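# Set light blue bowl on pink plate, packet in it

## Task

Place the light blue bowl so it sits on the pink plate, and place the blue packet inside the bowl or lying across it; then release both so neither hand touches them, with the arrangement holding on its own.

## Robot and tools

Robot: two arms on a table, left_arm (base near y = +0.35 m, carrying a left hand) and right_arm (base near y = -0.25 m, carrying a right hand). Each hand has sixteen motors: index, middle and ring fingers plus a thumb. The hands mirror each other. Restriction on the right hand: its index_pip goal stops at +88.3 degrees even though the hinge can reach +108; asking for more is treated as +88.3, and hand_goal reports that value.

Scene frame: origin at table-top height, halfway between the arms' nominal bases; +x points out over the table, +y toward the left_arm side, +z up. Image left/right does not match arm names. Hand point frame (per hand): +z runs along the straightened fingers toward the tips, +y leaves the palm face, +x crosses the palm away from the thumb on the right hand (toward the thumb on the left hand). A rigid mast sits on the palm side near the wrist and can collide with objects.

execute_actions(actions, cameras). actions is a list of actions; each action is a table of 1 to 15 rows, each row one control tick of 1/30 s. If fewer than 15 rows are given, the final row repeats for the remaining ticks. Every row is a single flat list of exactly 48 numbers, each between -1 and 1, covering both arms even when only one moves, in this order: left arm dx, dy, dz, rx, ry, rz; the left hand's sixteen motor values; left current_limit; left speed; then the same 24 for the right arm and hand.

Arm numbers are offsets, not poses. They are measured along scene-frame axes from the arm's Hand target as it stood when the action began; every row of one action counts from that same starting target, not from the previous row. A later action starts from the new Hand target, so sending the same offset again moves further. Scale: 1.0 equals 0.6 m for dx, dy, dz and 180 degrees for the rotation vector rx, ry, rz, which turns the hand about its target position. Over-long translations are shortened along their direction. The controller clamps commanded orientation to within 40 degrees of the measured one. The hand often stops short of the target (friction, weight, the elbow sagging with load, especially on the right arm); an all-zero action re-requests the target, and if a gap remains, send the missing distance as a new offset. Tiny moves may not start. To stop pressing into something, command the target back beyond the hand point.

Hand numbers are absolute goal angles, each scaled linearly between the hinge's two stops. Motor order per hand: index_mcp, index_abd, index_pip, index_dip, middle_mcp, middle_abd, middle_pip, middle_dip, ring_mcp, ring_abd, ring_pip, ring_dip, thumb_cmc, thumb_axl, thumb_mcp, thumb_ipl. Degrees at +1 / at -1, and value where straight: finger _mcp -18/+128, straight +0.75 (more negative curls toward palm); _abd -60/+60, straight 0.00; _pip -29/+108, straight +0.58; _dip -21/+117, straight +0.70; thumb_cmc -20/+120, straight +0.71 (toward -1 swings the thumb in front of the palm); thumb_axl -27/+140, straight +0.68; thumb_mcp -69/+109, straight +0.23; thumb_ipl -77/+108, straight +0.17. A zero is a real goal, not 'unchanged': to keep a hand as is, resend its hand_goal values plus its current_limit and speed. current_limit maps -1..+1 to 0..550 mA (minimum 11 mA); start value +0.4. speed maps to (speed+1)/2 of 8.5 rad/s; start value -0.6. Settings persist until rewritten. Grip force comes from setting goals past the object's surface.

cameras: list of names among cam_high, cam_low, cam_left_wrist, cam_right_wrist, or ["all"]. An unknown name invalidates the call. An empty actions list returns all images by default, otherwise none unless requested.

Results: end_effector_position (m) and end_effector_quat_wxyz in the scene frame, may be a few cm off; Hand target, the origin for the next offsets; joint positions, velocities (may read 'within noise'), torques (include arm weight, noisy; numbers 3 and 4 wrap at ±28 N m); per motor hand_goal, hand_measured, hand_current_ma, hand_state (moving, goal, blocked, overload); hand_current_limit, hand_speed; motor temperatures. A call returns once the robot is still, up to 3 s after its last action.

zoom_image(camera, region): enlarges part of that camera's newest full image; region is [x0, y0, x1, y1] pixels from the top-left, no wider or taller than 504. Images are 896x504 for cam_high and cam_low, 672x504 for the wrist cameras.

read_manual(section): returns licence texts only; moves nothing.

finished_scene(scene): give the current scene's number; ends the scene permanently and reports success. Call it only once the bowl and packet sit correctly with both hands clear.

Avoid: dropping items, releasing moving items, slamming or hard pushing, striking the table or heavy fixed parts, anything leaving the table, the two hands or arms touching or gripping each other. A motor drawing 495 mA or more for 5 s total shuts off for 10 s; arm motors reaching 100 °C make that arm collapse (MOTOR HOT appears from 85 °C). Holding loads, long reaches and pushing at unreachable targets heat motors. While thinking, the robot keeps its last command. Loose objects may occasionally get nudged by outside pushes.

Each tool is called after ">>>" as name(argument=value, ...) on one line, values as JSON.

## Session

>>> execute_actions(actions=[])

Scene clock: 0.00 s.
left_arm: end_effector_position=(+0.6370, +0.2421, +0.3474) hand_goal=(+0.754, +0.000, +0.576, +0.696, +0.754, +0.000, +0.576, +0.696, +0.754, +0.000, +0.576, +0.696, +0.714, +0.678, +0.226, +0.168) hand_measured=(+0.754, +0.000, +0.576, +0.696, +0.754, +0.000, +0.576, +0.696, +0.754, +0.000, +0.576, +0.696, +0.714, +0.678, +0.226, +0.168) hand_current_ma=(+0, +0, +0, +0, +0, +0, +0, +0, +0, +0, +0, +0, +0, +0, +0, +0) hand_state=(goal, goal, goal, goal, goal, goal, goal, goal, goal, goal, goal, goal, goal, goal, goal, goal) hand_current_limit=0.40 hand_speed=-0.60 end_effector_quat_wxyz=(+0.590, +0.108, +0.789, -0.130) | right_arm: end_effector_position=(+0.6553, -0.1330, +0.3357) hand_goal=(+0.754, +0.000, +0.576, +0.696, +0.754, +0.000, +0.576, +0.696, +0.754, +0.000, +0.576, +0.696, +0.714, +0.678, +0.226, +0.168) hand_measured=(+0.754, +0.000, +0.576, +0.696, +0.754, +0.000, +0.576, +0.696, +0.754, +0.000, +0.576, +0.696, +0.714, +0.678, +0.226, +0.168) hand_current_ma=(+0, +0, +0, +0, +0, +0, +0, +0, +0, +0, +0, +0, +0, +0, +0, +0) hand_state=(goal, goal, goal, goal, goal, goal, goal, goal, goal, goal, goal, goal, goal, goal, goal, goal) hand_current_limit=0.40 hand_speed=-0.60 end_effector_quat_wxyz=(+0.667, +0.293, +0.656, +0.198)
Joint positions: left_arm=[-0.33 1.343 1.092 -0.023 0.059 -1.634] | right_arm=[0.194 1.596 0.925 0.636 0.332 -0.852]
Joint velocities: within noise
Joint torques (N m): no reading
Motor temperatures (°C): left_arm=[29 33 37 30 31 30] | right_arm=[27 34 41 29 31 30]
Heat: left arm: hottest elbow 37 °C; right arm: hottest elbow 41 °C.
Hand target: left_arm +0.6429, +0.2403, +0.3631; +0.602, +0.108, +0.781, -0.131 | right_arm +0.6584, -0.1324, +0.3531; +0.677, +0.292, +0.644, +0.205

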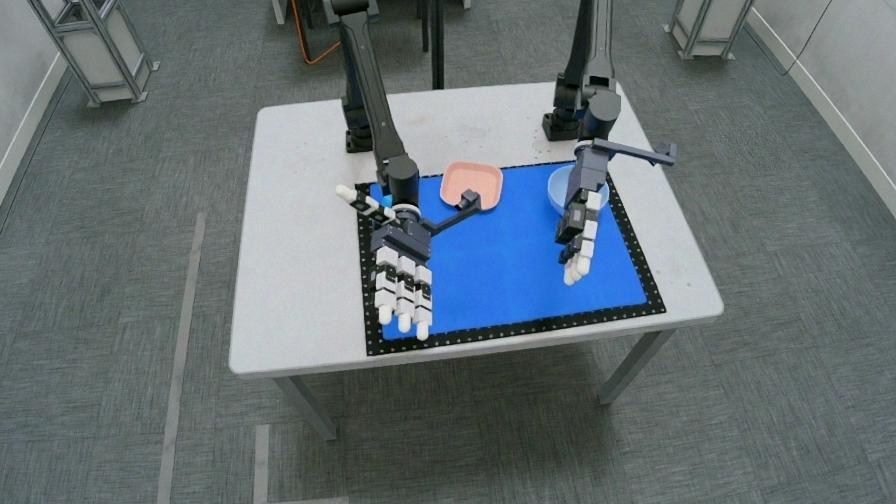

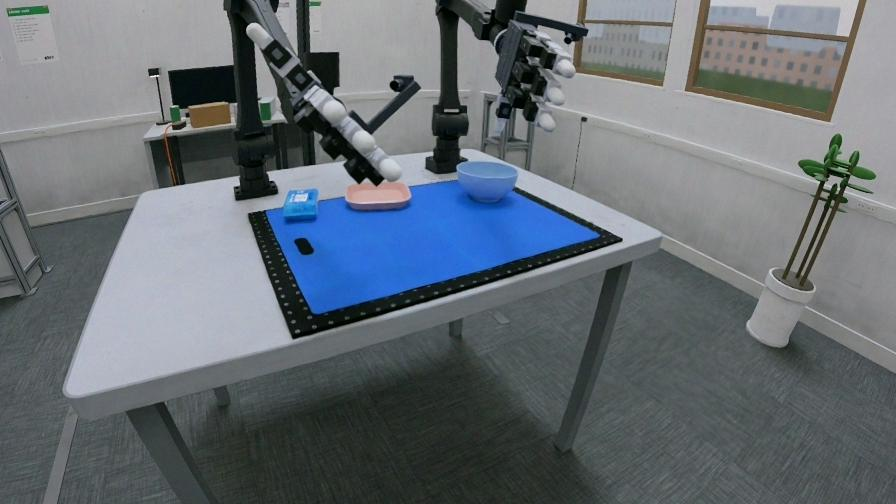

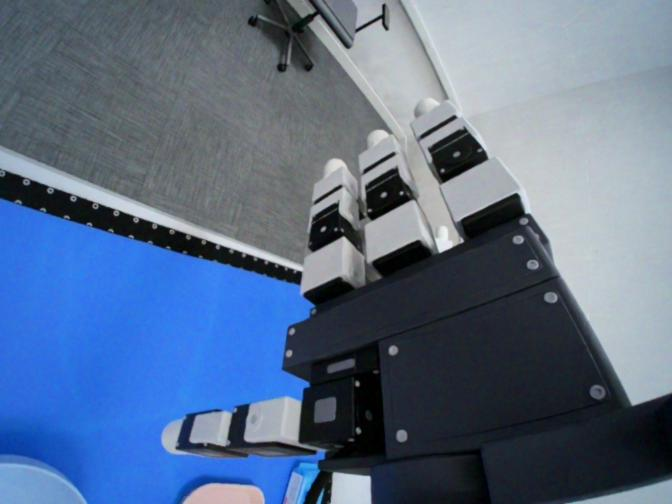

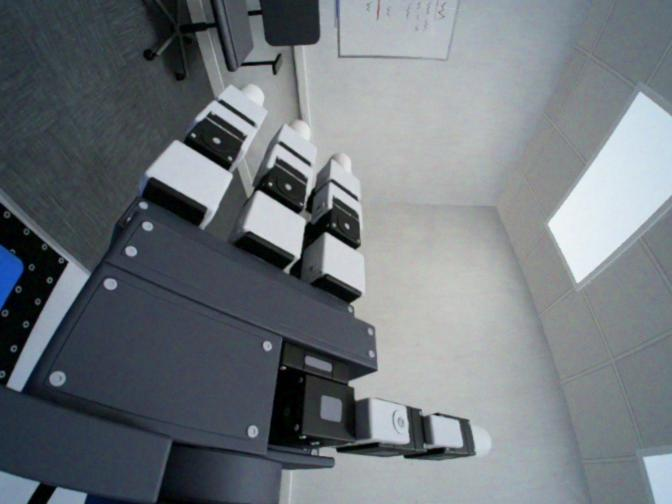

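>>> zoom_image(camera="cam_high", region=[350, 140, 630, 240])

>>> zoom_image(camera="cam_low", region=[250, 150, 430, 240])

Scaled by 1.800 from the camera's 896x504 image, which has a finer 1280x720 frame.

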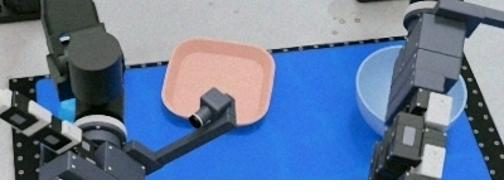

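Scaled by 2.800 from the camera's 896x504 image, which has a finer 1280x720 frame.

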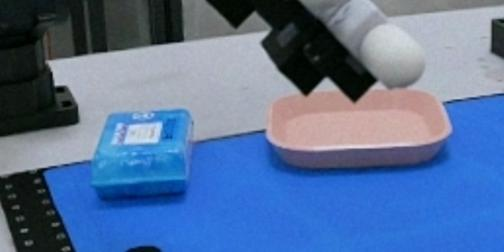

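>>> execute_actions(actions=[[[-0.13,0.009,-0.05,-0.064,0.0947,-0.0396,0.548,0,0.358,0.478,0.548,0,0.358,0.478,0.548,0,0.358,0.478,-0.571,0.678,0.5,0.168,0.4,-0.6,-0.087,-0.153,-0.03,0,0,0,0.754,0,0.576,0.696,0.754,0,0.576,0.696,0.754,0,0.576,0.696,0.714,0.678,0.226,0.168,0.4,-0.6]],[[-0.13,0.009,-0.05,-0.064,0.0947,-0.0396,0.548,0,0.358,0.478,0.548,0,0.358,0.478,0.548,0,0.358,0.478,-0.571,0.678,0.618,0.168,0.4,-0.6,-0.087,-0.153,-0.03,0,0,0,0.754,0,0.576,0.696,0.754,0,0.576,0.696,0.754,0,0.576,0.696,0.714,0.678,0.226,0.168,0.4,-0.6]],[[-0.13,0.009,-0.07,-0.064,0.0947,-0.0396,0.548,0,0.358,0.478,0.548,0,0.358,0.478,0.548,0,0.358,0.478,-0.571,0.678,0.618,0.168,0.4,-0.6,-0.087,-0.153,-0.03,0,0,0,0.754,0,0.576,0.696,0.754,0,0.576,0.696,0.754,0,0.576,0.696,0.714,0.678,0.226,0.168,0.4,-0.6]],[[-0.13,0.0,-0.07,-0.064,0.0947,-0.0396,0.548,0,0.358,0.478,0.548,0,0.358,0.478,0.548,0,0.358,0.478,-0.571,0.678,0.618,0.168,0.4,-0.6,-0.087,-0.153,-0.03,0,0,0,0.754,0,0.576,0.696,0.754,0,0.576,0.696,0.754,0,0.576,0.696,0.714,0.678,0.226,0.168,0.4,-0.6]]], cameras=["cam_high","cam_low"])

>>> zoom_image(camera="cam_high", region=[350, 100, 630, 240])

>>> zoom_image(camera="cam_low", region=[400, 60, 570, 220])

Scene clock: 19.20 s.
left_arm: end_effector_position=(+0.3214, +0.2511, +0.2132) hand_goal=(+0.548, +0.000, +0.358, +0.478, +0.548, +0.000, +0.358, +0.478, +0.548, +0.000, +0.358, +0.478, -0.570, +0.678, +0.618, +0.168) hand_measured=(+0.540, +0.002, +0.358, +0.480, +0.540, +0.002, +0.358, +0.480, +0.540, +0.002, +0.358, +0.480, -0.568, +0.678, +0.608, +0.168) hand_current_ma=(-5, +0, +0, +1, -5, +0, +0, +1, -5, +0, +0, +1, +0, +0, -9, +0) hand_state=(goal, goal, goal, goal, goal, goal, goal, goal, goal, goal, goal, goal, goal, goal, goal, goal) hand_current_limit=0.40 hand_speed=-0.60 end_effector_quat_wxyz=(+0.021, -0.048, +0.820, -0.570) | right_arm: end_effector_position=(+0.4430, -0.4981, +0.2668) hand_goal=(+0.754, +0.000, +0.576, +0.696, +0.754, +0.000, +0.576, +0.696, +0.754, +0.000, +0.576, +0.696, +0.714, +0.678, +0.226, +0.168) hand_measured=(+0.760, -0.002, +0.576, +0.696, +0.762, -0.002, +0.576, +0.696, +0.762, -0.002, +0.576, +0.696, +0.720, +0.678, +0.226, +0.168) hand_current_ma=(+1, +0, +0, +0, +2, +0, +0, +0, +2, +0, +0, +0, +1, +0, +0, +0) hand_state=(goal, goal, goal, goal, goal, goal, goal, goal, goal, goal, goal, goal, goal, goal, goal, goal) hand_current_limit=0.40 hand_speed=-0.60 end_effector_quat_wxyz=(+0.662, +0.310, +0.650, +0.208)
Joint positions: left_arm=[0.093 1.181 0.909 -1.395 1.213 -1.489] | right_arm=[-0.821 1.52 0.568 0.903 -0.675 -0.852]
Joint torques (N m): left_arm=[2.67 -5.6 10.35 -0.03 1.01 0.13] | right_arm=[-0.03 -8.59 8.84 3.14 -0.15 0.05]
Motor temperatures (°C): left_arm=[29 34 45 30 31 30] | right_arm=[27 35 44 30 31 30]
Heat: left arm: hottest elbow 45 °C; right arm: hottest elbow 44 °C.
Hand target: left_arm +0.3309, +0.2565, +0.2191; +0.025, -0.036, +0.818, -0.573 | right_arm +0.4495, -0.4996, +0.2815; +0.677, +0.291, +0.644, +0.205
Off the commanded pose: left_arm 0.012 m, 1 deg | right_arm 0.016 m, 3 deg.
Images, in order (width x height): cam_high 896x504, cam_low 896x504.

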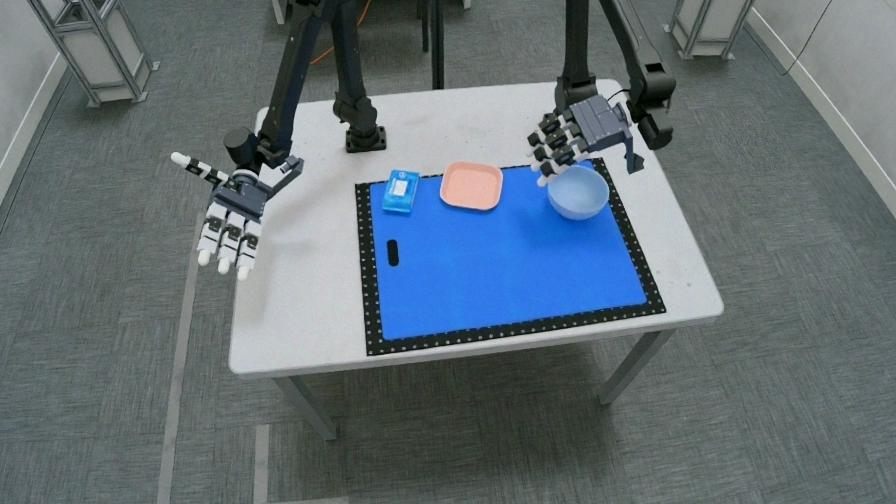

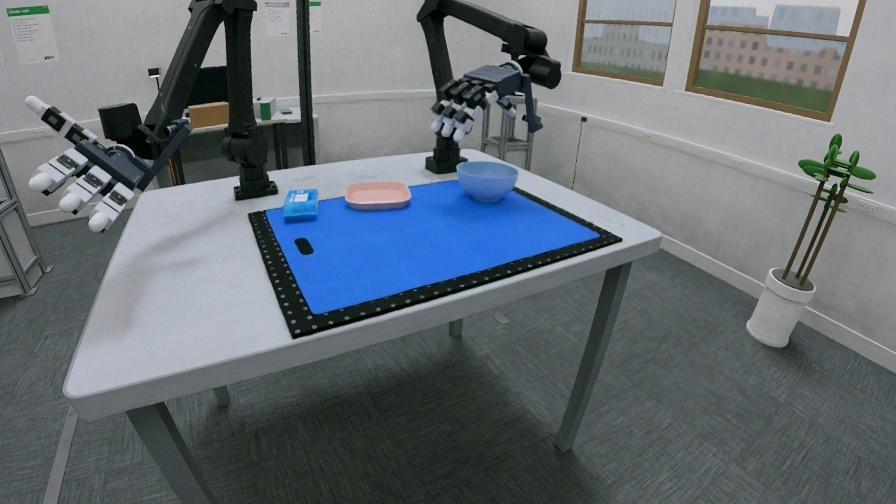

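Scaled by 1.800 from the camera's 896x504 image, which has a finer 1280x720 frame.

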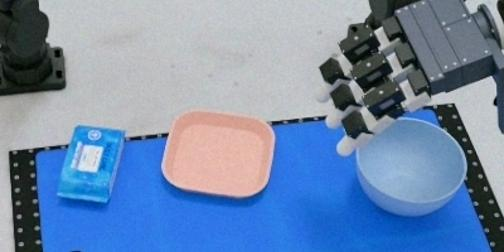

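Scaled by 2.965 from the camera's 896x504 image, which has a finer 1280x720 frame.

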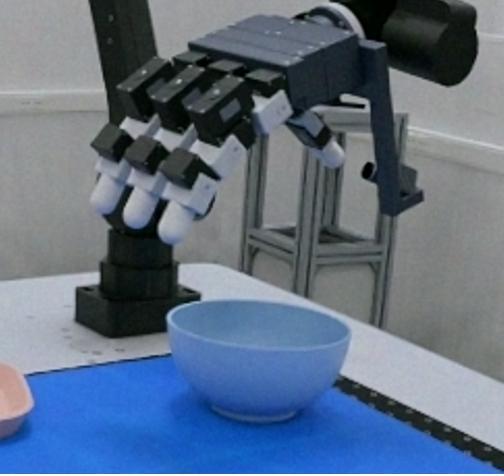

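>>> execute_actions(actions=[[[0.017,0.0025,-0.08,0,0,0,0.548,0,0.358,0.478,0.548,0,0.358,0.478,0.548,0,0.358,0.478,-0.571,0.678,0.618,0.168,0.4,-0.6,0,0,0,0,0,0,0.754,0,0.576,0.696,0.754,0,0.576,0.696,0.754,0,0.576,0.696,0.714,0.678,0.226,0.168,0.4,-0.6]],[[0,0,-0.1,0,0,0,0.548,0,0.358,0.478,0.548,0,0.358,0.478,0.548,0,0.358,0.478,-0.571,0.678,0.618,0.168,0.4,-0.6,0,0,0,0,0,0,0.754,0,0.576,0.696,0.754,0,0.576,0.696,0.754,0,0.576,0.696,0.714,0.678,0.226,0.168,0.4,-0.6]]], cameras=["cam_high","cam_low"])

>>> zoom_image(camera="cam_high", region=[510, 100, 650, 240])

>>> zoom_image(camera="cam_low", region=[400, 60, 570, 220])

Scene clock: 29.70 s.
left_arm: end_effector_position=(+0.3378, +0.2551, +0.1122) hand_goal=(+0.548, +0.000, +0.358, +0.478, +0.548, +0.000, +0.358, +0.478, +0.548, +0.000, +0.358, +0.478, -0.570, +0.678, +0.618, +0.168) hand_measured=(+0.540, +0.002, +0.358, +0.480, +0.540, +0.002, +0.358, +0.480, +0.540, +0.002, +0.358, +0.480, -0.570, +0.678, +0.610, +0.168) hand_current_ma=(-5, +0, +0, +1, -5, +0, +0, +1, -5, +0, +0, +1, +0, +0, -7, +0) hand_state=(goal, goal, goal, goal, goal, goal, goal, goal, goal, goal, goal, goal, goal, goal, goal, goal) hand_current_limit=0.40 hand_speed=-0.60 end_effector_quat_wxyz=(+0.020, -0.034, +0.818, -0.574) | right_arm: end_effector_position=(+0.4430, -0.4981, +0.2668) hand_goal=(+0.754, +0.000, +0.576, +0.696, +0.754, +0.000, +0.576, +0.696, +0.754, +0.000, +0.576, +0.696, +0.714, +0.678, +0.226, +0.168) hand_measured=(+0.760, -0.002, +0.576, +0.696, +0.762, -0.002, +0.576, +0.696, +0.762, -0.002, +0.576, +0.696, +0.720, +0.678, +0.226, +0.168) hand_current_ma=(+1, +0, +0, +0, +2, +0, +0, +0, +2, +0, +0, +0, +1, +0, +0, +0) hand_state=(goal, goal, goal, goal, goal, goal, goal, goal, goal, goal, goal, goal, goal, goal, goal, goal) hand_current_limit=0.40 hand_speed=-0.60 end_effector_quat_wxyz=(+0.662, +0.310, +0.650, +0.208)
Joint positions: left_arm=[0.1 1.378 0.784 -1.149 1.218 -1.394] | right_arm=[-0.821 1.52 0.568 0.903 -0.675 -0.852]
Joint torques (N m): left_arm=[2.61 -8.41 7.38 0.68 0.95 0.03] | right_arm=[-0.03 -8.35 8.88 3.22 -0.17 0.04]
Heat: left arm: hottest elbow 44 °C; right arm: hottest elbow 47 °C.
Hand target: left_arm +0.3412, +0.2580, +0.1112; +0.025, -0.036, +0.818, -0.573 | right_arm +0.4495, -0.4996, +0.2815; +0.677, +0.291, +0.644, +0.205
Off the commanded pose: left_arm 0.005 m, 1 deg | right_arm 0.016 m, 3 deg.
Images, in order (width x height): cam_high 896x504, cam_low 896x504.

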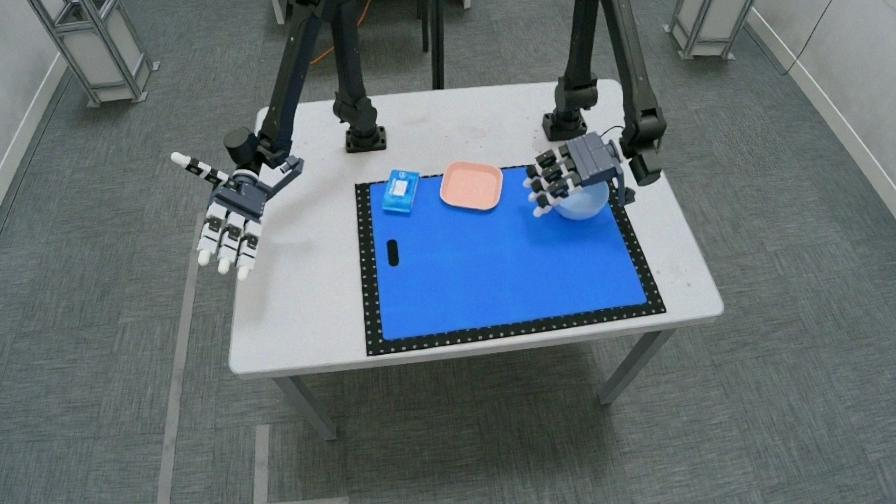

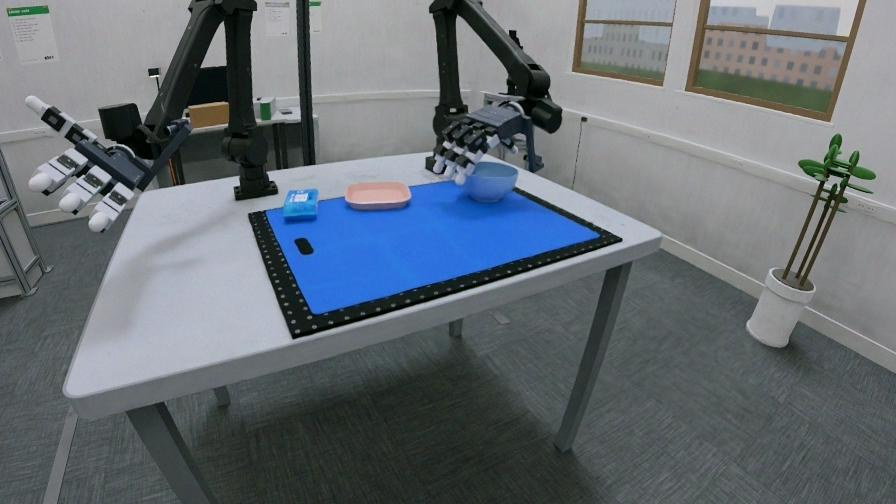

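Scaled by 3.600 from the camera's 896x504 image, which has a finer 1280x720 frame.

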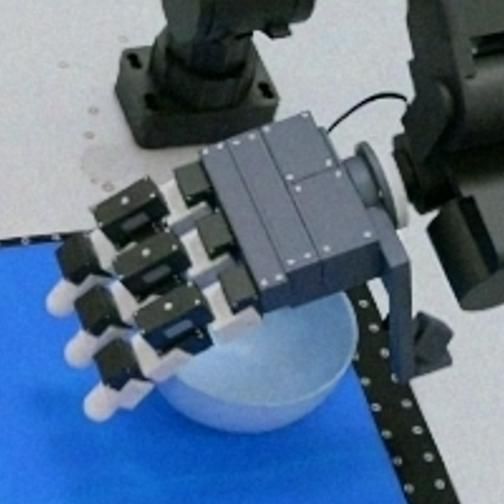

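Scaled by 2.965 from the camera's 896x504 image, which has a finer 1280x720 frame.

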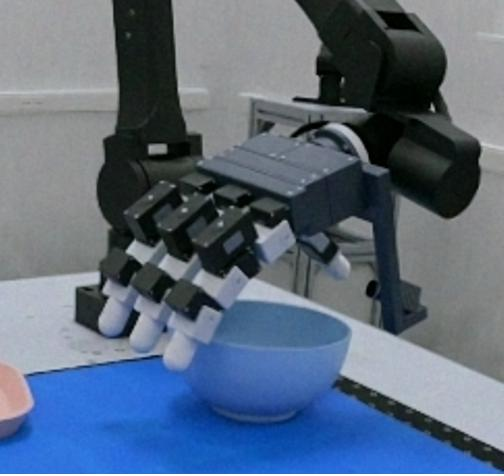

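>>> execute_actions(actions=[[[0.002,-0.002,-0.067,0,0,0,0.548,0,0.358,0.478,0.548,0,0.358,0.478,0.548,0,0.358,0.478,-0.571,0.678,0.618,0.168,0.4,-0.6,0,0,0,0,0,0,0.754,0,0.576,0.696,0.754,0,0.576,0.696,0.754,0,0.576,0.696,0.714,0.678,0.226,0.168,0.4,-0.6]],[[0,0,0,0,0,0,0.479,0,0.168,0.29,0.479,0,0.168,0.29,0.479,0,0.168,0.29,-0.571,0.678,0.45,0.168,0.4,-0.65,0,0,0,0,0,0,0.754,0,0.576,0.696,0.754,0,0.576,0.696,0.754,0,0.576,0.696,0.714,0.678,0.226,0.168,0.4,-0.6]],[[0,0,0,0,0,0,0.42,0,0.08,0.24,0.44,0,0.1,0.24,0.42,0,0.08,0.24,-0.571,0.678,0.35,0.12,0.4,-0.7,0,0,0,0,0,0,0.754,0,0.576,0.696,0.754,0,0.576,0.696,0.754,0,0.576,0.696,0.714,0.678,0.226,0.168,0.4,-0.6]],[[0,0,0,0,0,0,0.36,0,0.0,0.18,0.4,0,0.05,0.2,0.36,0,0.0,0.18,-0.571,0.678,0.3,0.08,0.5,-0.7,0,0,0,0,0,0,0.754,0,0.576,0.696,0.754,0,0.576,0.696,0.754,0,0.576,0.696,0.714,0.678,0.226,0.168,0.4,-0.6]]], cameras=["cam_high","cam_low"])

>>> zoom_image(camera="cam_low", region=[400, 60, 570, 220])

Scene clock: 38.60 s.
left_arm: end_effector_position=(+0.3416, +0.2546, +0.0743) hand_goal=(+0.360, +0.000, +0.000, +0.180, +0.400, +0.000, +0.050, +0.200, +0.360, +0.000, +0.000, +0.180, -0.570, +0.678, +0.300, +0.080) hand_measured=(+0.448, +0.006, +0.080, +0.210, +0.474, -0.002, +0.086, +0.206, +0.372, -0.004, +0.024, +0.192, -0.566, +0.662, +0.474, +0.132) hand_current_ma=(+214, +3, +170, +35, +166, +0, +49, +2, +9, -1, +25, +8, +2, -16, +413, +140) hand_state=(blocked, goal, blocked, blocked, blocked, goal, blocked, goal, goal, goal, blocked, goal, goal, goal, blocked, blocked) hand_current_limit=0.50 hand_speed=-0.70 end_effector_quat_wxyz=(+0.025, -0.032, +0.816, -0.576) | right_arm: end_effector_position=(+0.4430, -0.4981, +0.2668) hand_goal=(+0.754, +0.000, +0.576, +0.696, +0.754, +0.000, +0.576, +0.696, +0.754, +0.000, +0.576, +0.696, +0.714, +0.678, +0.226, +0.168) hand_measured=(+0.760, -0.002, +0.576, +0.696, +0.762, -0.002, +0.576, +0.696, +0.762, -0.002, +0.576, +0.696, +0.720, +0.678, +0.226, +0.168) hand_current_ma=(+1, +0, +0, +0, +2, +0, +0, +0, +2, +0, +0, +0, +1, +0, +0, +0) hand_state=(goal, goal, goal, goal, goal, goal, goal, goal, goal, goal, goal, goal, goal, goal, goal, goal) hand_current_limit=0.40 hand_speed=-0.60 end_effector_quat_wxyz=(+0.662, +0.310, +0.650, +0.208)
Joint positions: left_arm=[0.1 1.455 0.737 -1.008 1.225 -1.402] | right_arm=[-0.821 1.52 0.568 0.903 -0.675 -0.852]
Joint torques (N m): left_arm=[1.9 -8.59 6.49 0.66 0.69 -0.01] | right_arm=[-0.15 -8.59 8.9 3.25 -0.15 0.04]
Heat: left arm: hottest elbow 44 °C; right arm: hottest elbow 48 °C.
Hand target: left_arm +0.3423, +0.2568, +0.0710; +0.025, -0.036, +0.818, -0.574 | right_arm +0.4495, -0.4996, +0.2815; +0.677, +0.291, +0.644, +0.205
Off the commanded pose: left_arm 0.004 m, 1 deg | right_arm 0.016 m, 3 deg.
Images, in order (width x height): cam_high 896x504, cam_low 896x504.

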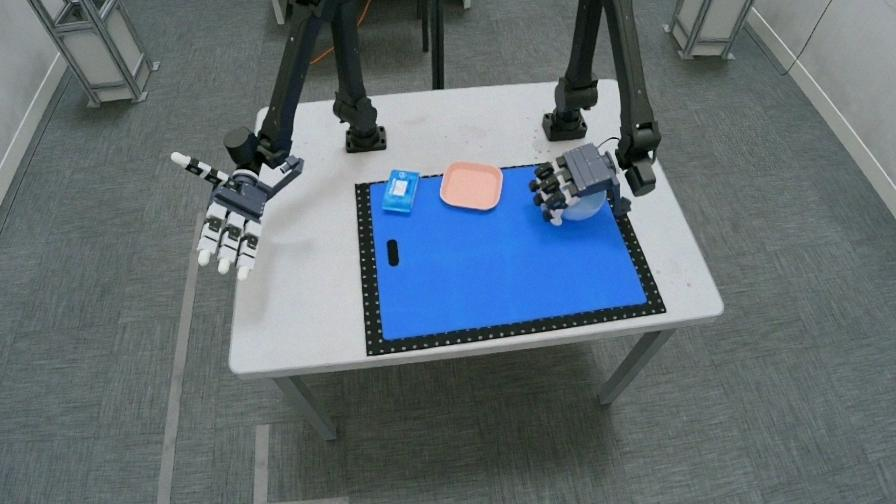

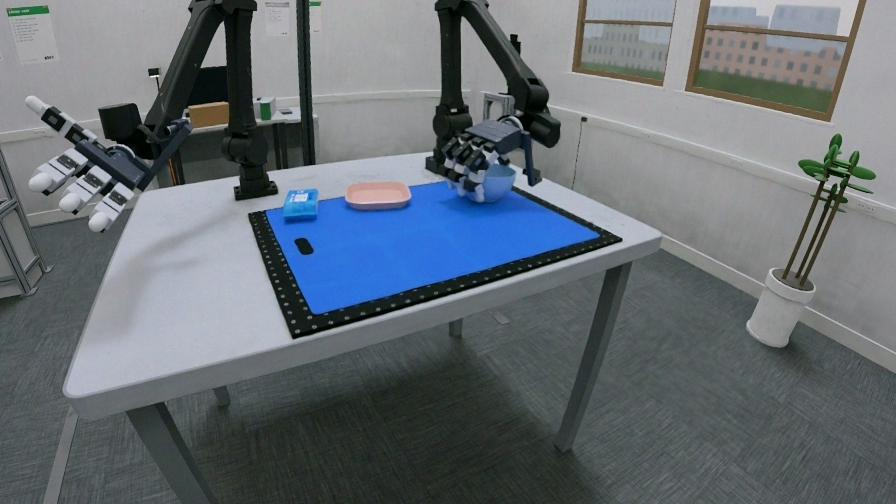

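Scaled by 2.965 from the camera's 896x504 image, which has a finer 1280x720 frame.

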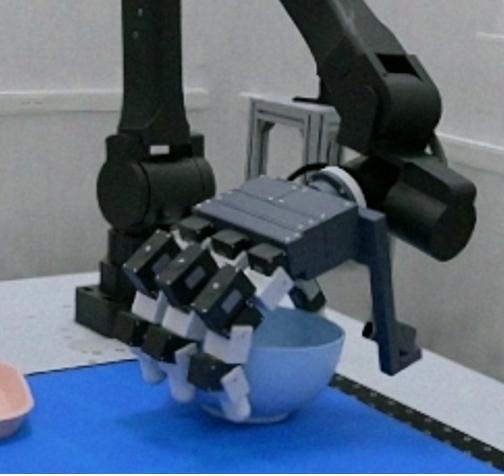

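>>> execute_actions(actions=[[[0,0,0.07,0,0,0,0.36,0,0.0,0.18,0.38,0,0.02,0.2,0.34,0,-0.02,0.18,-0.571,0.678,0.28,0.08,0.6,-0.7,0,0,0,0,0,0,0.754,0,0.576,0.696,0.754,0,0.576,0.696,0.754,0,0.576,0.696,0.714,0.678,0.226,0.168,0.4,-0.6]],[[-0.041,-0.088,0.07,0,0,-0.0444,0.36,0,0.0,0.18,0.38,0,0.02,0.2,0.34,0,-0.02,0.18,-0.571,0.678,0.28,0.08,0.6,-0.7,0,0,0,0,0,0,0.754,0,0.576,0.696,0.754,0,0.576,0.696,0.754,0,0.576,0.696,0.714,0.678,0.226,0.168,0.4,-0.6]],[[-0.041,-0.088,0,0,0,-0.0444,0.36,0,0.0,0.18,0.38,0,0.02,0.2,0.34,0,-0.02,0.18,-0.571,0.678,0.28,0.08,0.6,-0.7,0,0,0,0,0,0,0.754,0,0.576,0.696,0.754,0,0.576,0.696,0.754,0,0.576,0.696,0.714,0.678,0.226,0.168,0.4,-0.6]],[[-0.041,-0.088,0,0,0,-0.0444,0.36,0,0.0,0.18,0.38,0,0.02,0.2,0.34,0,-0.02,0.18,-0.571,0.678,0.28,0.08,0.6,-0.7,0,0,0,0,0,0,0.754,0,0.576,0.696,0.754,0,0.576,0.696,0.754,0,0.576,0.696,0.714,0.678,0.226,0.168,0.4,-0.6]],[[-0.041,-0.088,0,0,0,-0.0444,0.36,0,0.0,0.18,0.38,0,0.02,0.2,0.34,0,-0.02,0.18,-0.571,0.678,0.28,0.08,0.6,-0.7,0,0,0,0,0,0,0.754,0,0.576,0.696,0.754,0,0.576,0.696,0.754,0,0.576,0.696,0.714,0.678,0.226,0.168,0.4,-0.6]],[[-0.041,-0.088,0,0,0,-0.0444,0.36,0,0.0,0.18,0.38,0,0.02,0.2,0.34,0,-0.02,0.18,-0.571,0.678,0.28,0.08,0.6,-0.7,0,0,0,0,0,0,0.754,0,0.576,0.696,0.754,0,0.576,0.696,0.754,0,0.576,0.696,0.714,0.678,0.226,0.168,0.4,-0.6]],[[0,0,-0.035,0,0,0,0.36,0,0.0,0.18,0.38,0,0.02,0.2,0.34,0,-0.02,0.18,-0.571,0.678,0.28,0.08,0.6,-0.7,0,0,0,0,0,0,0.754,0,0.576,0.696,0.754,0,0.576,0.696,0.754,0,0.576,0.696,0.714,0.678,0.226,0.168,0.4,-0.6]]], cameras=["cam_high","cam_low"])

>>> zoom_image(camera="cam_low", region=[270, 60, 440, 240])

>>> zoom_image(camera="cam_high", region=[370, 80, 570, 240])

Scene clock: 58.00 s.
left_arm: end_effector_position=(+0.2137, +0.0003, +0.1280) hand_goal=(+0.360, +0.000, +0.000, +0.180, +0.380, +0.000, +0.020, +0.200, +0.340, +0.000, -0.020, +0.180, -0.570, +0.678, +0.280, +0.080) hand_measured=(+0.434, +0.006, +0.064, +0.204, +0.456, -0.002, +0.078, +0.212, +0.358, -0.008, +0.004, +0.190, -0.552, +0.662, +0.474, +0.128) hand_current_ma=(+164, +3, +121, +25, +170, -1, +100, +8, +17, -4, +26, +7, +16, -16, +440, +122) hand_state=(blocked, goal, blocked, blocked, blocked, goal, blocked, goal, goal, goal, blocked, goal, goal, goal, blocked, blocked) hand_current_limit=0.60 hand_speed=-0.70 end_effector_quat_wxyz=(-0.178, +0.244, +0.783, -0.545) | right_arm: end_effector_position=(+0.4430, -0.4981, +0.2668) hand_goal=(+0.754, +0.000, +0.576, +0.696, +0.754, +0.000, +0.576, +0.696, +0.754, +0.000, +0.576, +0.696, +0.714, +0.678, +0.226, +0.168) hand_measured=(+0.760, -0.002, +0.576, +0.696, +0.762, -0.002, +0.576, +0.696, +0.762, -0.002, +0.576, +0.696, +0.720, +0.678, +0.226, +0.168) hand_current_ma=(+1, +0, +0, +0, +2, +0, +0, +0, +2, +0, +0, +0, +1, +0, +0, +0) hand_state=(goal, goal, goal, goal, goal, goal, goal, goal, goal, goal, goal, goal, goal, goal, goal, goal) hand_current_limit=0.40 hand_speed=-0.60 end_effector_quat_wxyz=(+0.662, +0.310, +0.650, +0.208)
Joint positions: left_arm=[-0.774 1.403 0.852 -0.707 1.202 -1.918] | right_arm=[-0.821 1.52 0.568 0.903 -0.675 -0.852]
Joint torques (N m): left_arm=[1.03 -9.47 9.58 1.62 0.89 -0.11] | right_arm=[0.09 -8.7 8.9 3.21 -0.15 0.04]
Motor temperatures (°C): left_arm=[29 33 44 30 33 30] | right_arm=[27 37 50 30 31 30]
Heat: left arm: hottest elbow 44 °C; right arm: hottest elbow 50 °C.
Hand target: left_arm +0.2192, -0.0073, +0.1340; -0.173, +0.246, +0.781, -0.547 | right_arm +0.4495, -0.4996, +0.2815; +0.677, +0.291, +0.644, +0.205
Off the commanded pose: left_arm 0.011 m, 1 deg | right_arm 0.016 m, 3 deg.
Images, in order (width x height): cam_high 896x504, cam_low 896x504.

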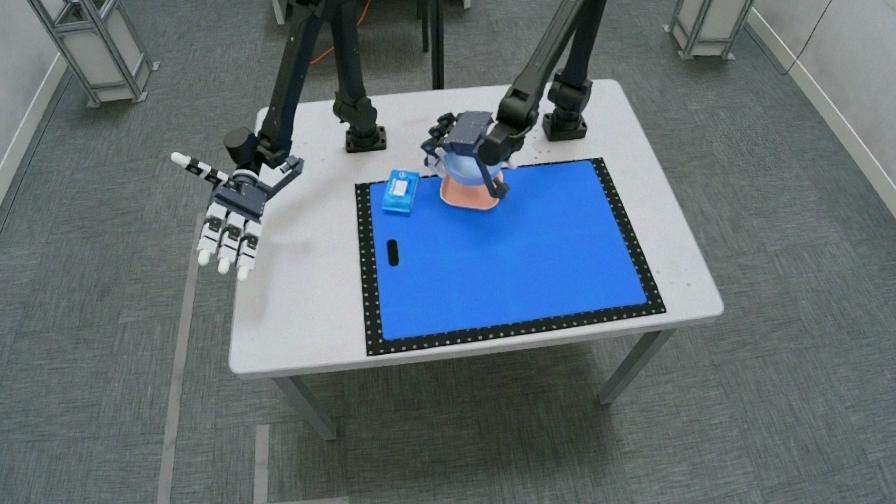

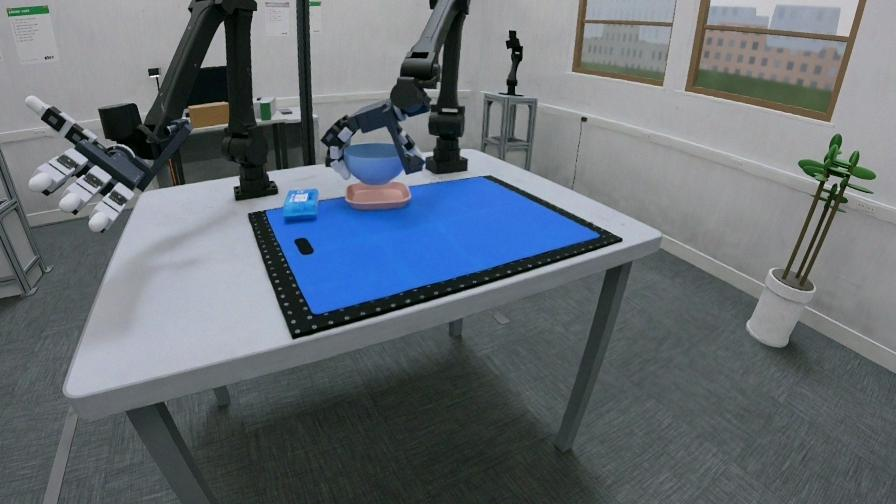

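Scaled by 2.800 from the camera's 896x504 image, which has a finer 1280x720 frame.

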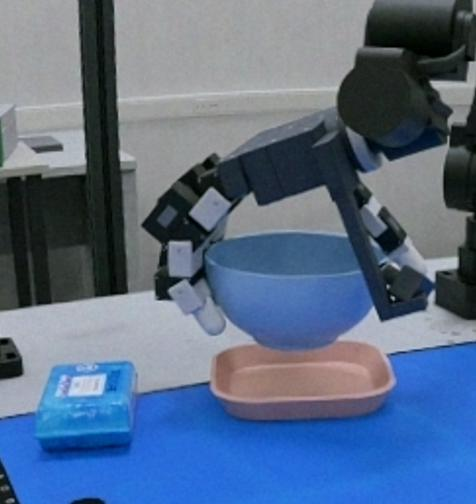

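Scaled by 2.520 from the camera's 896x504 image, which has a finer 1280x720 frame.

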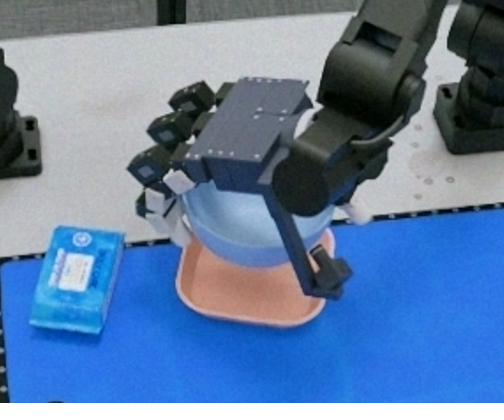

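>>> execute_actions(actions=[[[-0.007,0.008,-0.05,0,0,0,0.36,0,0.0,0.18,0.38,0,0.02,0.2,0.34,0,-0.02,0.18,-0.571,0.678,0.28,0.08,0.6,-0.7,0,0,0,0,0,0,0.754,0,0.576,0.696,0.754,0,0.576,0.696,0.754,0,0.576,0.696,0.714,0.678,0.226,0.168,0.4,-0.6]],[[0,0,-0.04,0,0,0,0.36,0,0.0,0.18,0.38,0,0.02,0.2,0.34,0,-0.02,0.18,-0.571,0.678,0.28,0.08,0.6,-0.7,0,0,0,0,0,0,0.754,0,0.576,0.696,0.754,0,0.576,0.696,0.754,0,0.576,0.696,0.714,0.678,0.226,0.168,0.4,-0.6]]], cameras=["cam_low"])

>>> zoom_image(camera="cam_low", region=[270, 60, 440, 240])

Scene clock: 71.53 s.
left_arm: end_effector_position=(+0.2154, -0.0020, +0.0848) hand_goal=(+0.360, +0.000, +0.000, +0.180, +0.380, +0.000, +0.020, +0.200, +0.340, +0.000, -0.020, +0.180, -0.570, +0.678, +0.280, +0.080) hand_measured=(+0.432, +0.006, +0.064, +0.204, +0.452, -0.002, +0.076, +0.212, +0.358, -0.010, -0.004, +0.182, -0.548, +0.662, +0.474, +0.128) hand_current_ma=(+158, +3, +116, +24, +160, -1, +98, +8, +19, -5, +12, +1, +22, -16, +440, +122) hand_state=(blocked, goal, blocked, blocked, blocked, goal, blocked, goal, goal, goal, goal, goal, blocked, goal, blocked, blocked) hand_current_limit=0.60 hand_speed=-0.70 end_effector_quat_wxyz=(-0.171, +0.248, +0.779, -0.549) | right_arm: end_effector_position=(+0.4430, -0.4981, +0.2668) hand_goal=(+0.754, +0.000, +0.576, +0.696, +0.754, +0.000, +0.576, +0.696, +0.754, +0.000, +0.576, +0.696, +0.714, +0.678, +0.226, +0.168) hand_measured=(+0.760, -0.002, +0.576, +0.696, +0.762, -0.002, +0.576, +0.696, +0.762, -0.002, +0.576, +0.696, +0.720, +0.678, +0.226, +0.168) hand_current_ma=(+1, +0, +0, +0, +2, +0, +0, +0, +2, +0, +0, +0, +1, +0, +0, +0) hand_state=(goal, goal, goal, goal, goal, goal, goal, goal, goal, goal, goal, goal, goal, goal, goal, goal) hand_current_limit=0.40 hand_speed=-0.60 end_effector_quat_wxyz=(+0.662, +0.310, +0.650, +0.208)
Joint positions: left_arm=[-0.774 1.479 0.79 -0.546 1.205 -1.924] | right_arm=[-0.821 1.52 0.568 0.903 -0.675 -0.852]
Joint torques (N m): left_arm=[1.67 -9.82 7.05 1.62 0.76 0.07] | right_arm=[-0.03 -8.47 8.88 3.19 -0.16 0.04]
Heat: left arm: hottest elbow 45 °C; right arm: hottest elbow 51 °C.
Hand target: left_arm +0.2150, -0.0025, +0.0800; -0.173, +0.246, +0.781, -0.547 | right_arm +0.4495, -0.4996, +0.2815; +0.677, +0.291, +0.644, +0.205
Off the commanded pose: left_arm 0.005 m, 0 deg | right_arm 0.016 m, 3 deg.
Images, in order (width x height): cam_low 896x504.

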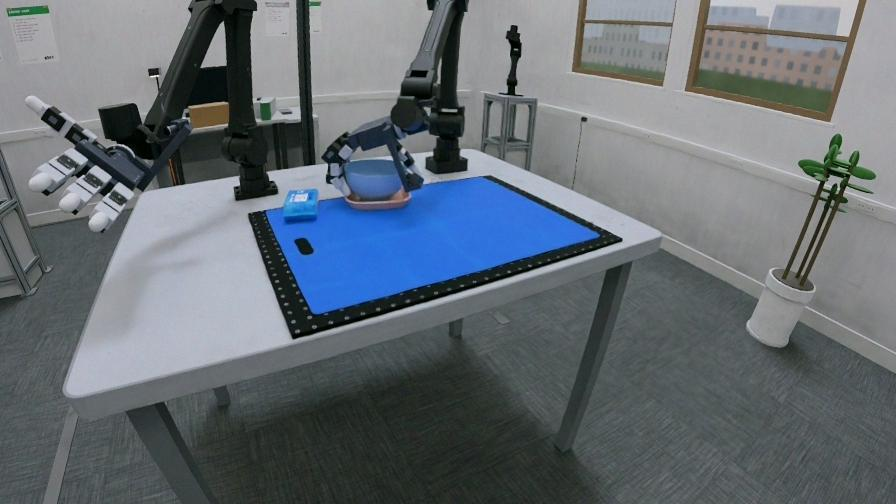

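Scaled by 2.800 from the camera's 896x504 image, which has a finer 1280x720 frame.

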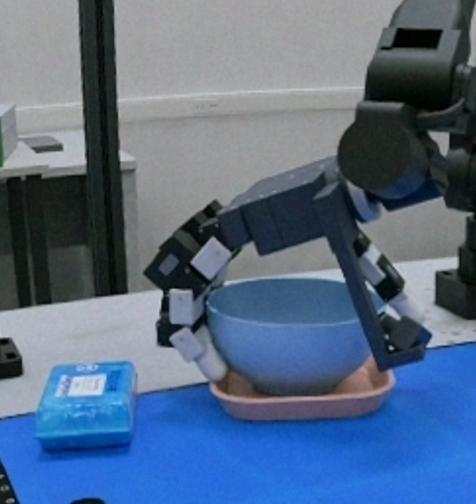

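>>> execute_actions(actions=[[[0,0,-0.006,0,0,0,0.42,0,0.05,0.2,0.44,0,0.07,0.21,0.36,0,0.0,0.19,-0.571,0.678,0.42,0.12,0.4,-0.8,-0.0164,0.0278,0.0278,0.1307,0.0347,0.0184,0.754,0,0.576,0.696,0.754,0,0.576,0.696,0.754,0,0.576,0.696,0.3,0.678,0.226,0.168,0.4,-0.6]],[[0,0,0,0,0,0,0.49,0,0.2,0.35,0.49,0,0.2,0.35,0.49,0,0.2,0.35,-0.571,0.678,0.55,0.168,0.4,-0.8,-0.0164,0.0278,0.0278,0.1307,0.0347,0.0184,0.754,0,0.576,0.696,0.754,0,0.576,0.696,0.754,0,0.576,0.696,0.0,0.678,0.226,0.168,0.4,-0.6]],[[0,0,0.004,0,0,0,0.548,0,0.358,0.478,0.548,0,0.358,0.478,0.548,0,0.358,0.478,-0.571,0.678,0.65,0.168,0.4,-0.7,-0.0164,0.0278,0.0278,0.1307,0.0347,0.0184,0.754,0,0.576,0.696,0.754,0,0.576,0.696,0.754,0,0.576,0.696,-0.571,0.678,0.226,0.168,0.4,-0.6]],[[0,0,0.08,0,0,0,0.548,0,0.358,0.478,0.548,0,0.358,0.478,0.548,0,0.358,0.478,-0.571,0.678,0.65,0.168,0.4,-0.7,-0.039,0.0556,-0.0167,0.1105,0.0783,0.002,0.337,0,0.139,0.261,0.337,0,0.139,0.261,0.616,0,0.577,0.696,-0.571,0.678,0.3,0.168,0.4,-0.6]],[[0,0,0.12,0,0,0,0.548,0,0.358,0.478,0.548,0,0.358,0.478,0.548,0,0.358,0.478,-0.571,0.678,0.65,0.168,0.4,-0.7,-0.039,0.0556,-0.0167,0.1105,0.0783,0.002,0.411,0,0.285,0.406,0.411,0,0.285,0.406,0.616,0,0.577,0.696,-0.571,0.678,0.25,0.168,0.4,-0.6]],[[0.035,0.138,0.04,0,0,0.0556,0.548,0,0.358,0.478,0.548,0,0.358,0.478,0.548,0,0.358,0.478,-0.571,0.678,0.5,0.168,0.4,-0.7,-0.039,0.0556,-0.0167,0.1105,0.0783,0.002,0.411,0,0.285,0.406,0.411,0,0.285,0.406,0.616,0,0.577,0.696,-0.571,0.678,0.25,0.168,0.4,-0.6]],[[0.035,0.138,0,0,0,0.0556,0.548,0,0.358,0.478,0.548,0,0.358,0.478,0.548,0,0.358,0.478,-0.571,0.678,0.5,0.168,0.4,-0.7,0,0,0,0,0,0,0.411,0,0.285,0.406,0.411,0,0.285,0.406,0.616,0,0.577,0.696,-0.571,0.678,0.25,0.168,0.4,-0.6]],[[0.035,0.138,0,0,0,0.0556,0.548,0,0.358,0.478,0.548,0,0.358,0.478,0.548,0,0.358,0.478,-0.571,0.678,0.5,0.168,0.4,-0.7,0,0,0,0,0,0,0.411,0,0.285,0.406,0.411,0,0.285,0.406,0.616,0,0.577,0.696,-0.571,0.678,0.25,0.168,0.4,-0.6]]], cameras=["cam_high","cam_low"])

>>> zoom_image(camera="cam_high", region=[370, 80, 570, 240])

>>> zoom_image(camera="cam_low", region=[270, 60, 440, 240])

Scene clock: 145.47 s.
left_arm: end_effector_position=(+0.2630, +0.2404, +0.2104) hand_goal=(+0.548, +0.000, +0.358, +0.478, +0.548, +0.000, +0.358, +0.478, +0.548, +0.000, +0.358, +0.478, -0.570, +0.678, +0.500, +0.168) hand_measured=(+0.534, +0.002, +0.354, +0.476, +0.534, -0.002, +0.354, +0.476, +0.534, -0.002, +0.354, +0.476, -0.570, +0.676, +0.498, +0.164) hand_current_ma=(-11, +0, -2, -1, -12, -1, -2, -1, -12, -1, -1, -1, +0, -1, -1, -2) hand_state=(goal, goal, goal, goal, goal, goal, goal, goal, goal, goal, goal, goal, goal, goal, goal, goal) hand_current_limit=0.40 hand_speed=-0.70 end_effector_quat_wxyz=(-0.030, +0.013, +0.826, -0.563) | right_arm: end_effector_position=(+0.3413, -0.3410, +0.2763) hand_goal=(+0.412, +0.000, +0.286, +0.406, +0.412, +0.000, +0.286, +0.406, +0.616, +0.000, +0.578, +0.696, -0.570, +0.678, +0.250, +0.168) hand_measured=(+0.414, +0.002, +0.286, +0.404, +0.414, +0.002, +0.286, +0.404, +0.616, +0.002, +0.578, +0.696, -0.562, +0.678, +0.250, +0.168) hand_current_ma=(+0, +0, +0, +0, +0, +0, +0, +0, +0, +0, +0, +0, +1, +0, +0, +0) hand_state=(goal, goal, goal, goal, goal, goal, goal, goal, goal, goal, goal, goal, goal, goal, goal, goal) hand_current_limit=0.40 hand_speed=-0.60 end_effector_quat_wxyz=(-0.286, +0.797, +0.238, +0.475)
Joint positions: left_arm=[0.048 1.138 0.861 -1.669 1.168 -1.204] | right_arm=[-0.683 0.884 0.853 -1.391 -1.171 0.412]
Joint torques (N m): left_arm=[2.67 -5.6 11.32 -0.57 0.73 0.11] | right_arm=[-1.14 -1.73 13.16 0.31 -1.24 -0.3]
Heat: left arm: hottest elbow 45 °C; right arm: hottest elbow 53 °C.
Hand target: left_arm +0.2780, +0.2460, +0.2228; -0.025, +0.035, +0.818, -0.573 | right_arm +0.3498, -0.3495, +0.3013; -0.269, +0.792, +0.251, +0.487
Off the commanded pose: left_arm 0.020 m, 3 deg | right_arm 0.028 m, 3 deg.
joint sent to its limit (left arm) — joint 4 (wrist pitch), lower limit. The joint targets are off in orientation, not in position.
Images, in order (width x height): cam_high 896x504, cam_low 896x504.

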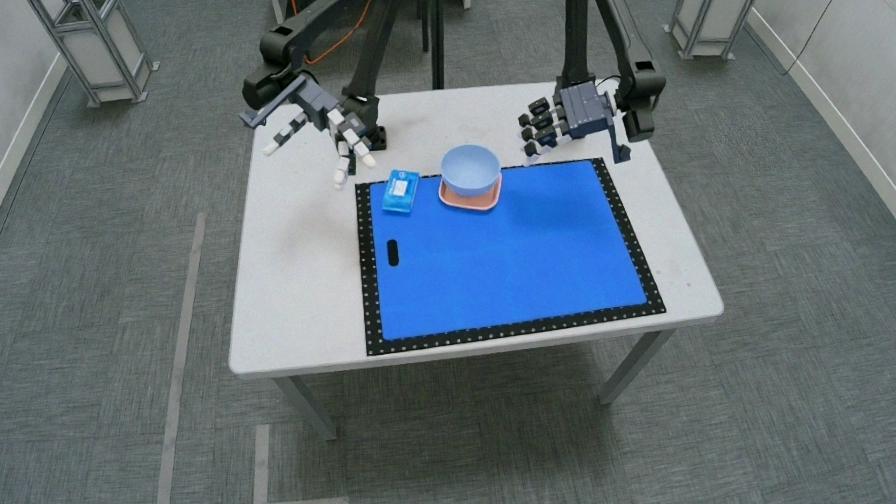

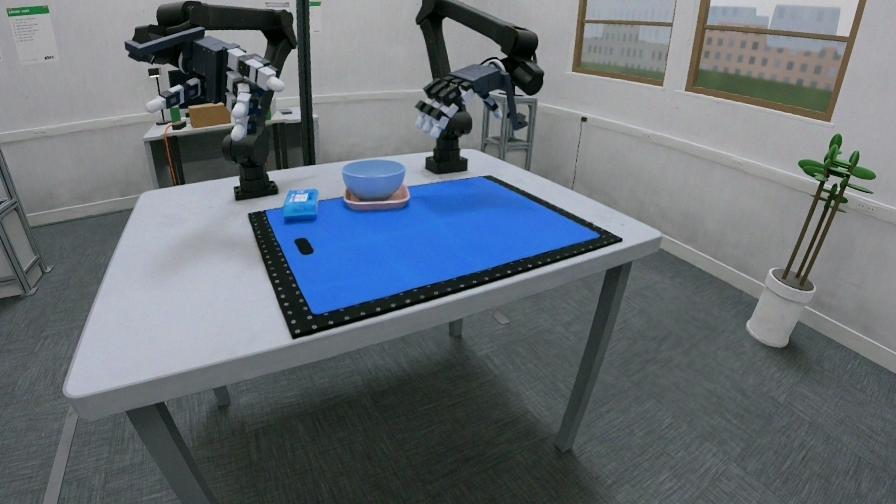

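Scaled by 2.520 from the camera's 896x504 image, which has a finer 1280x720 frame.

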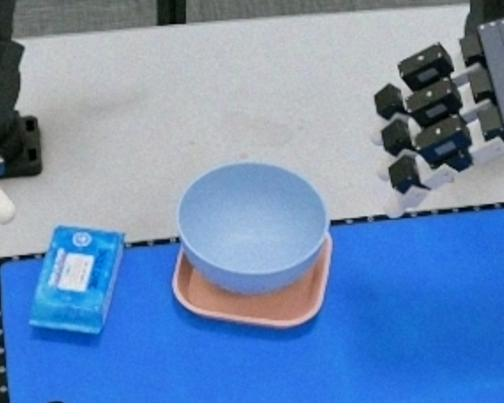

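Scaled by 2.800 from the camera's 896x504 image, which has a finer 1280x720 frame.

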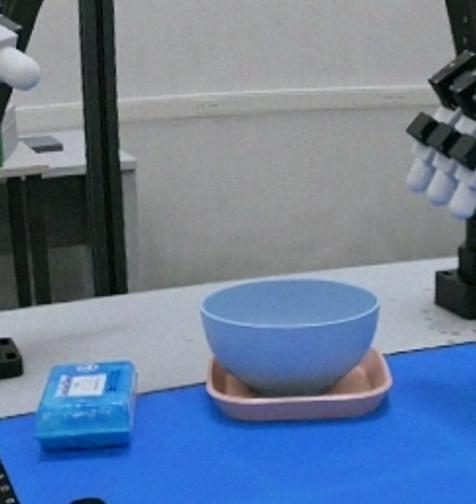

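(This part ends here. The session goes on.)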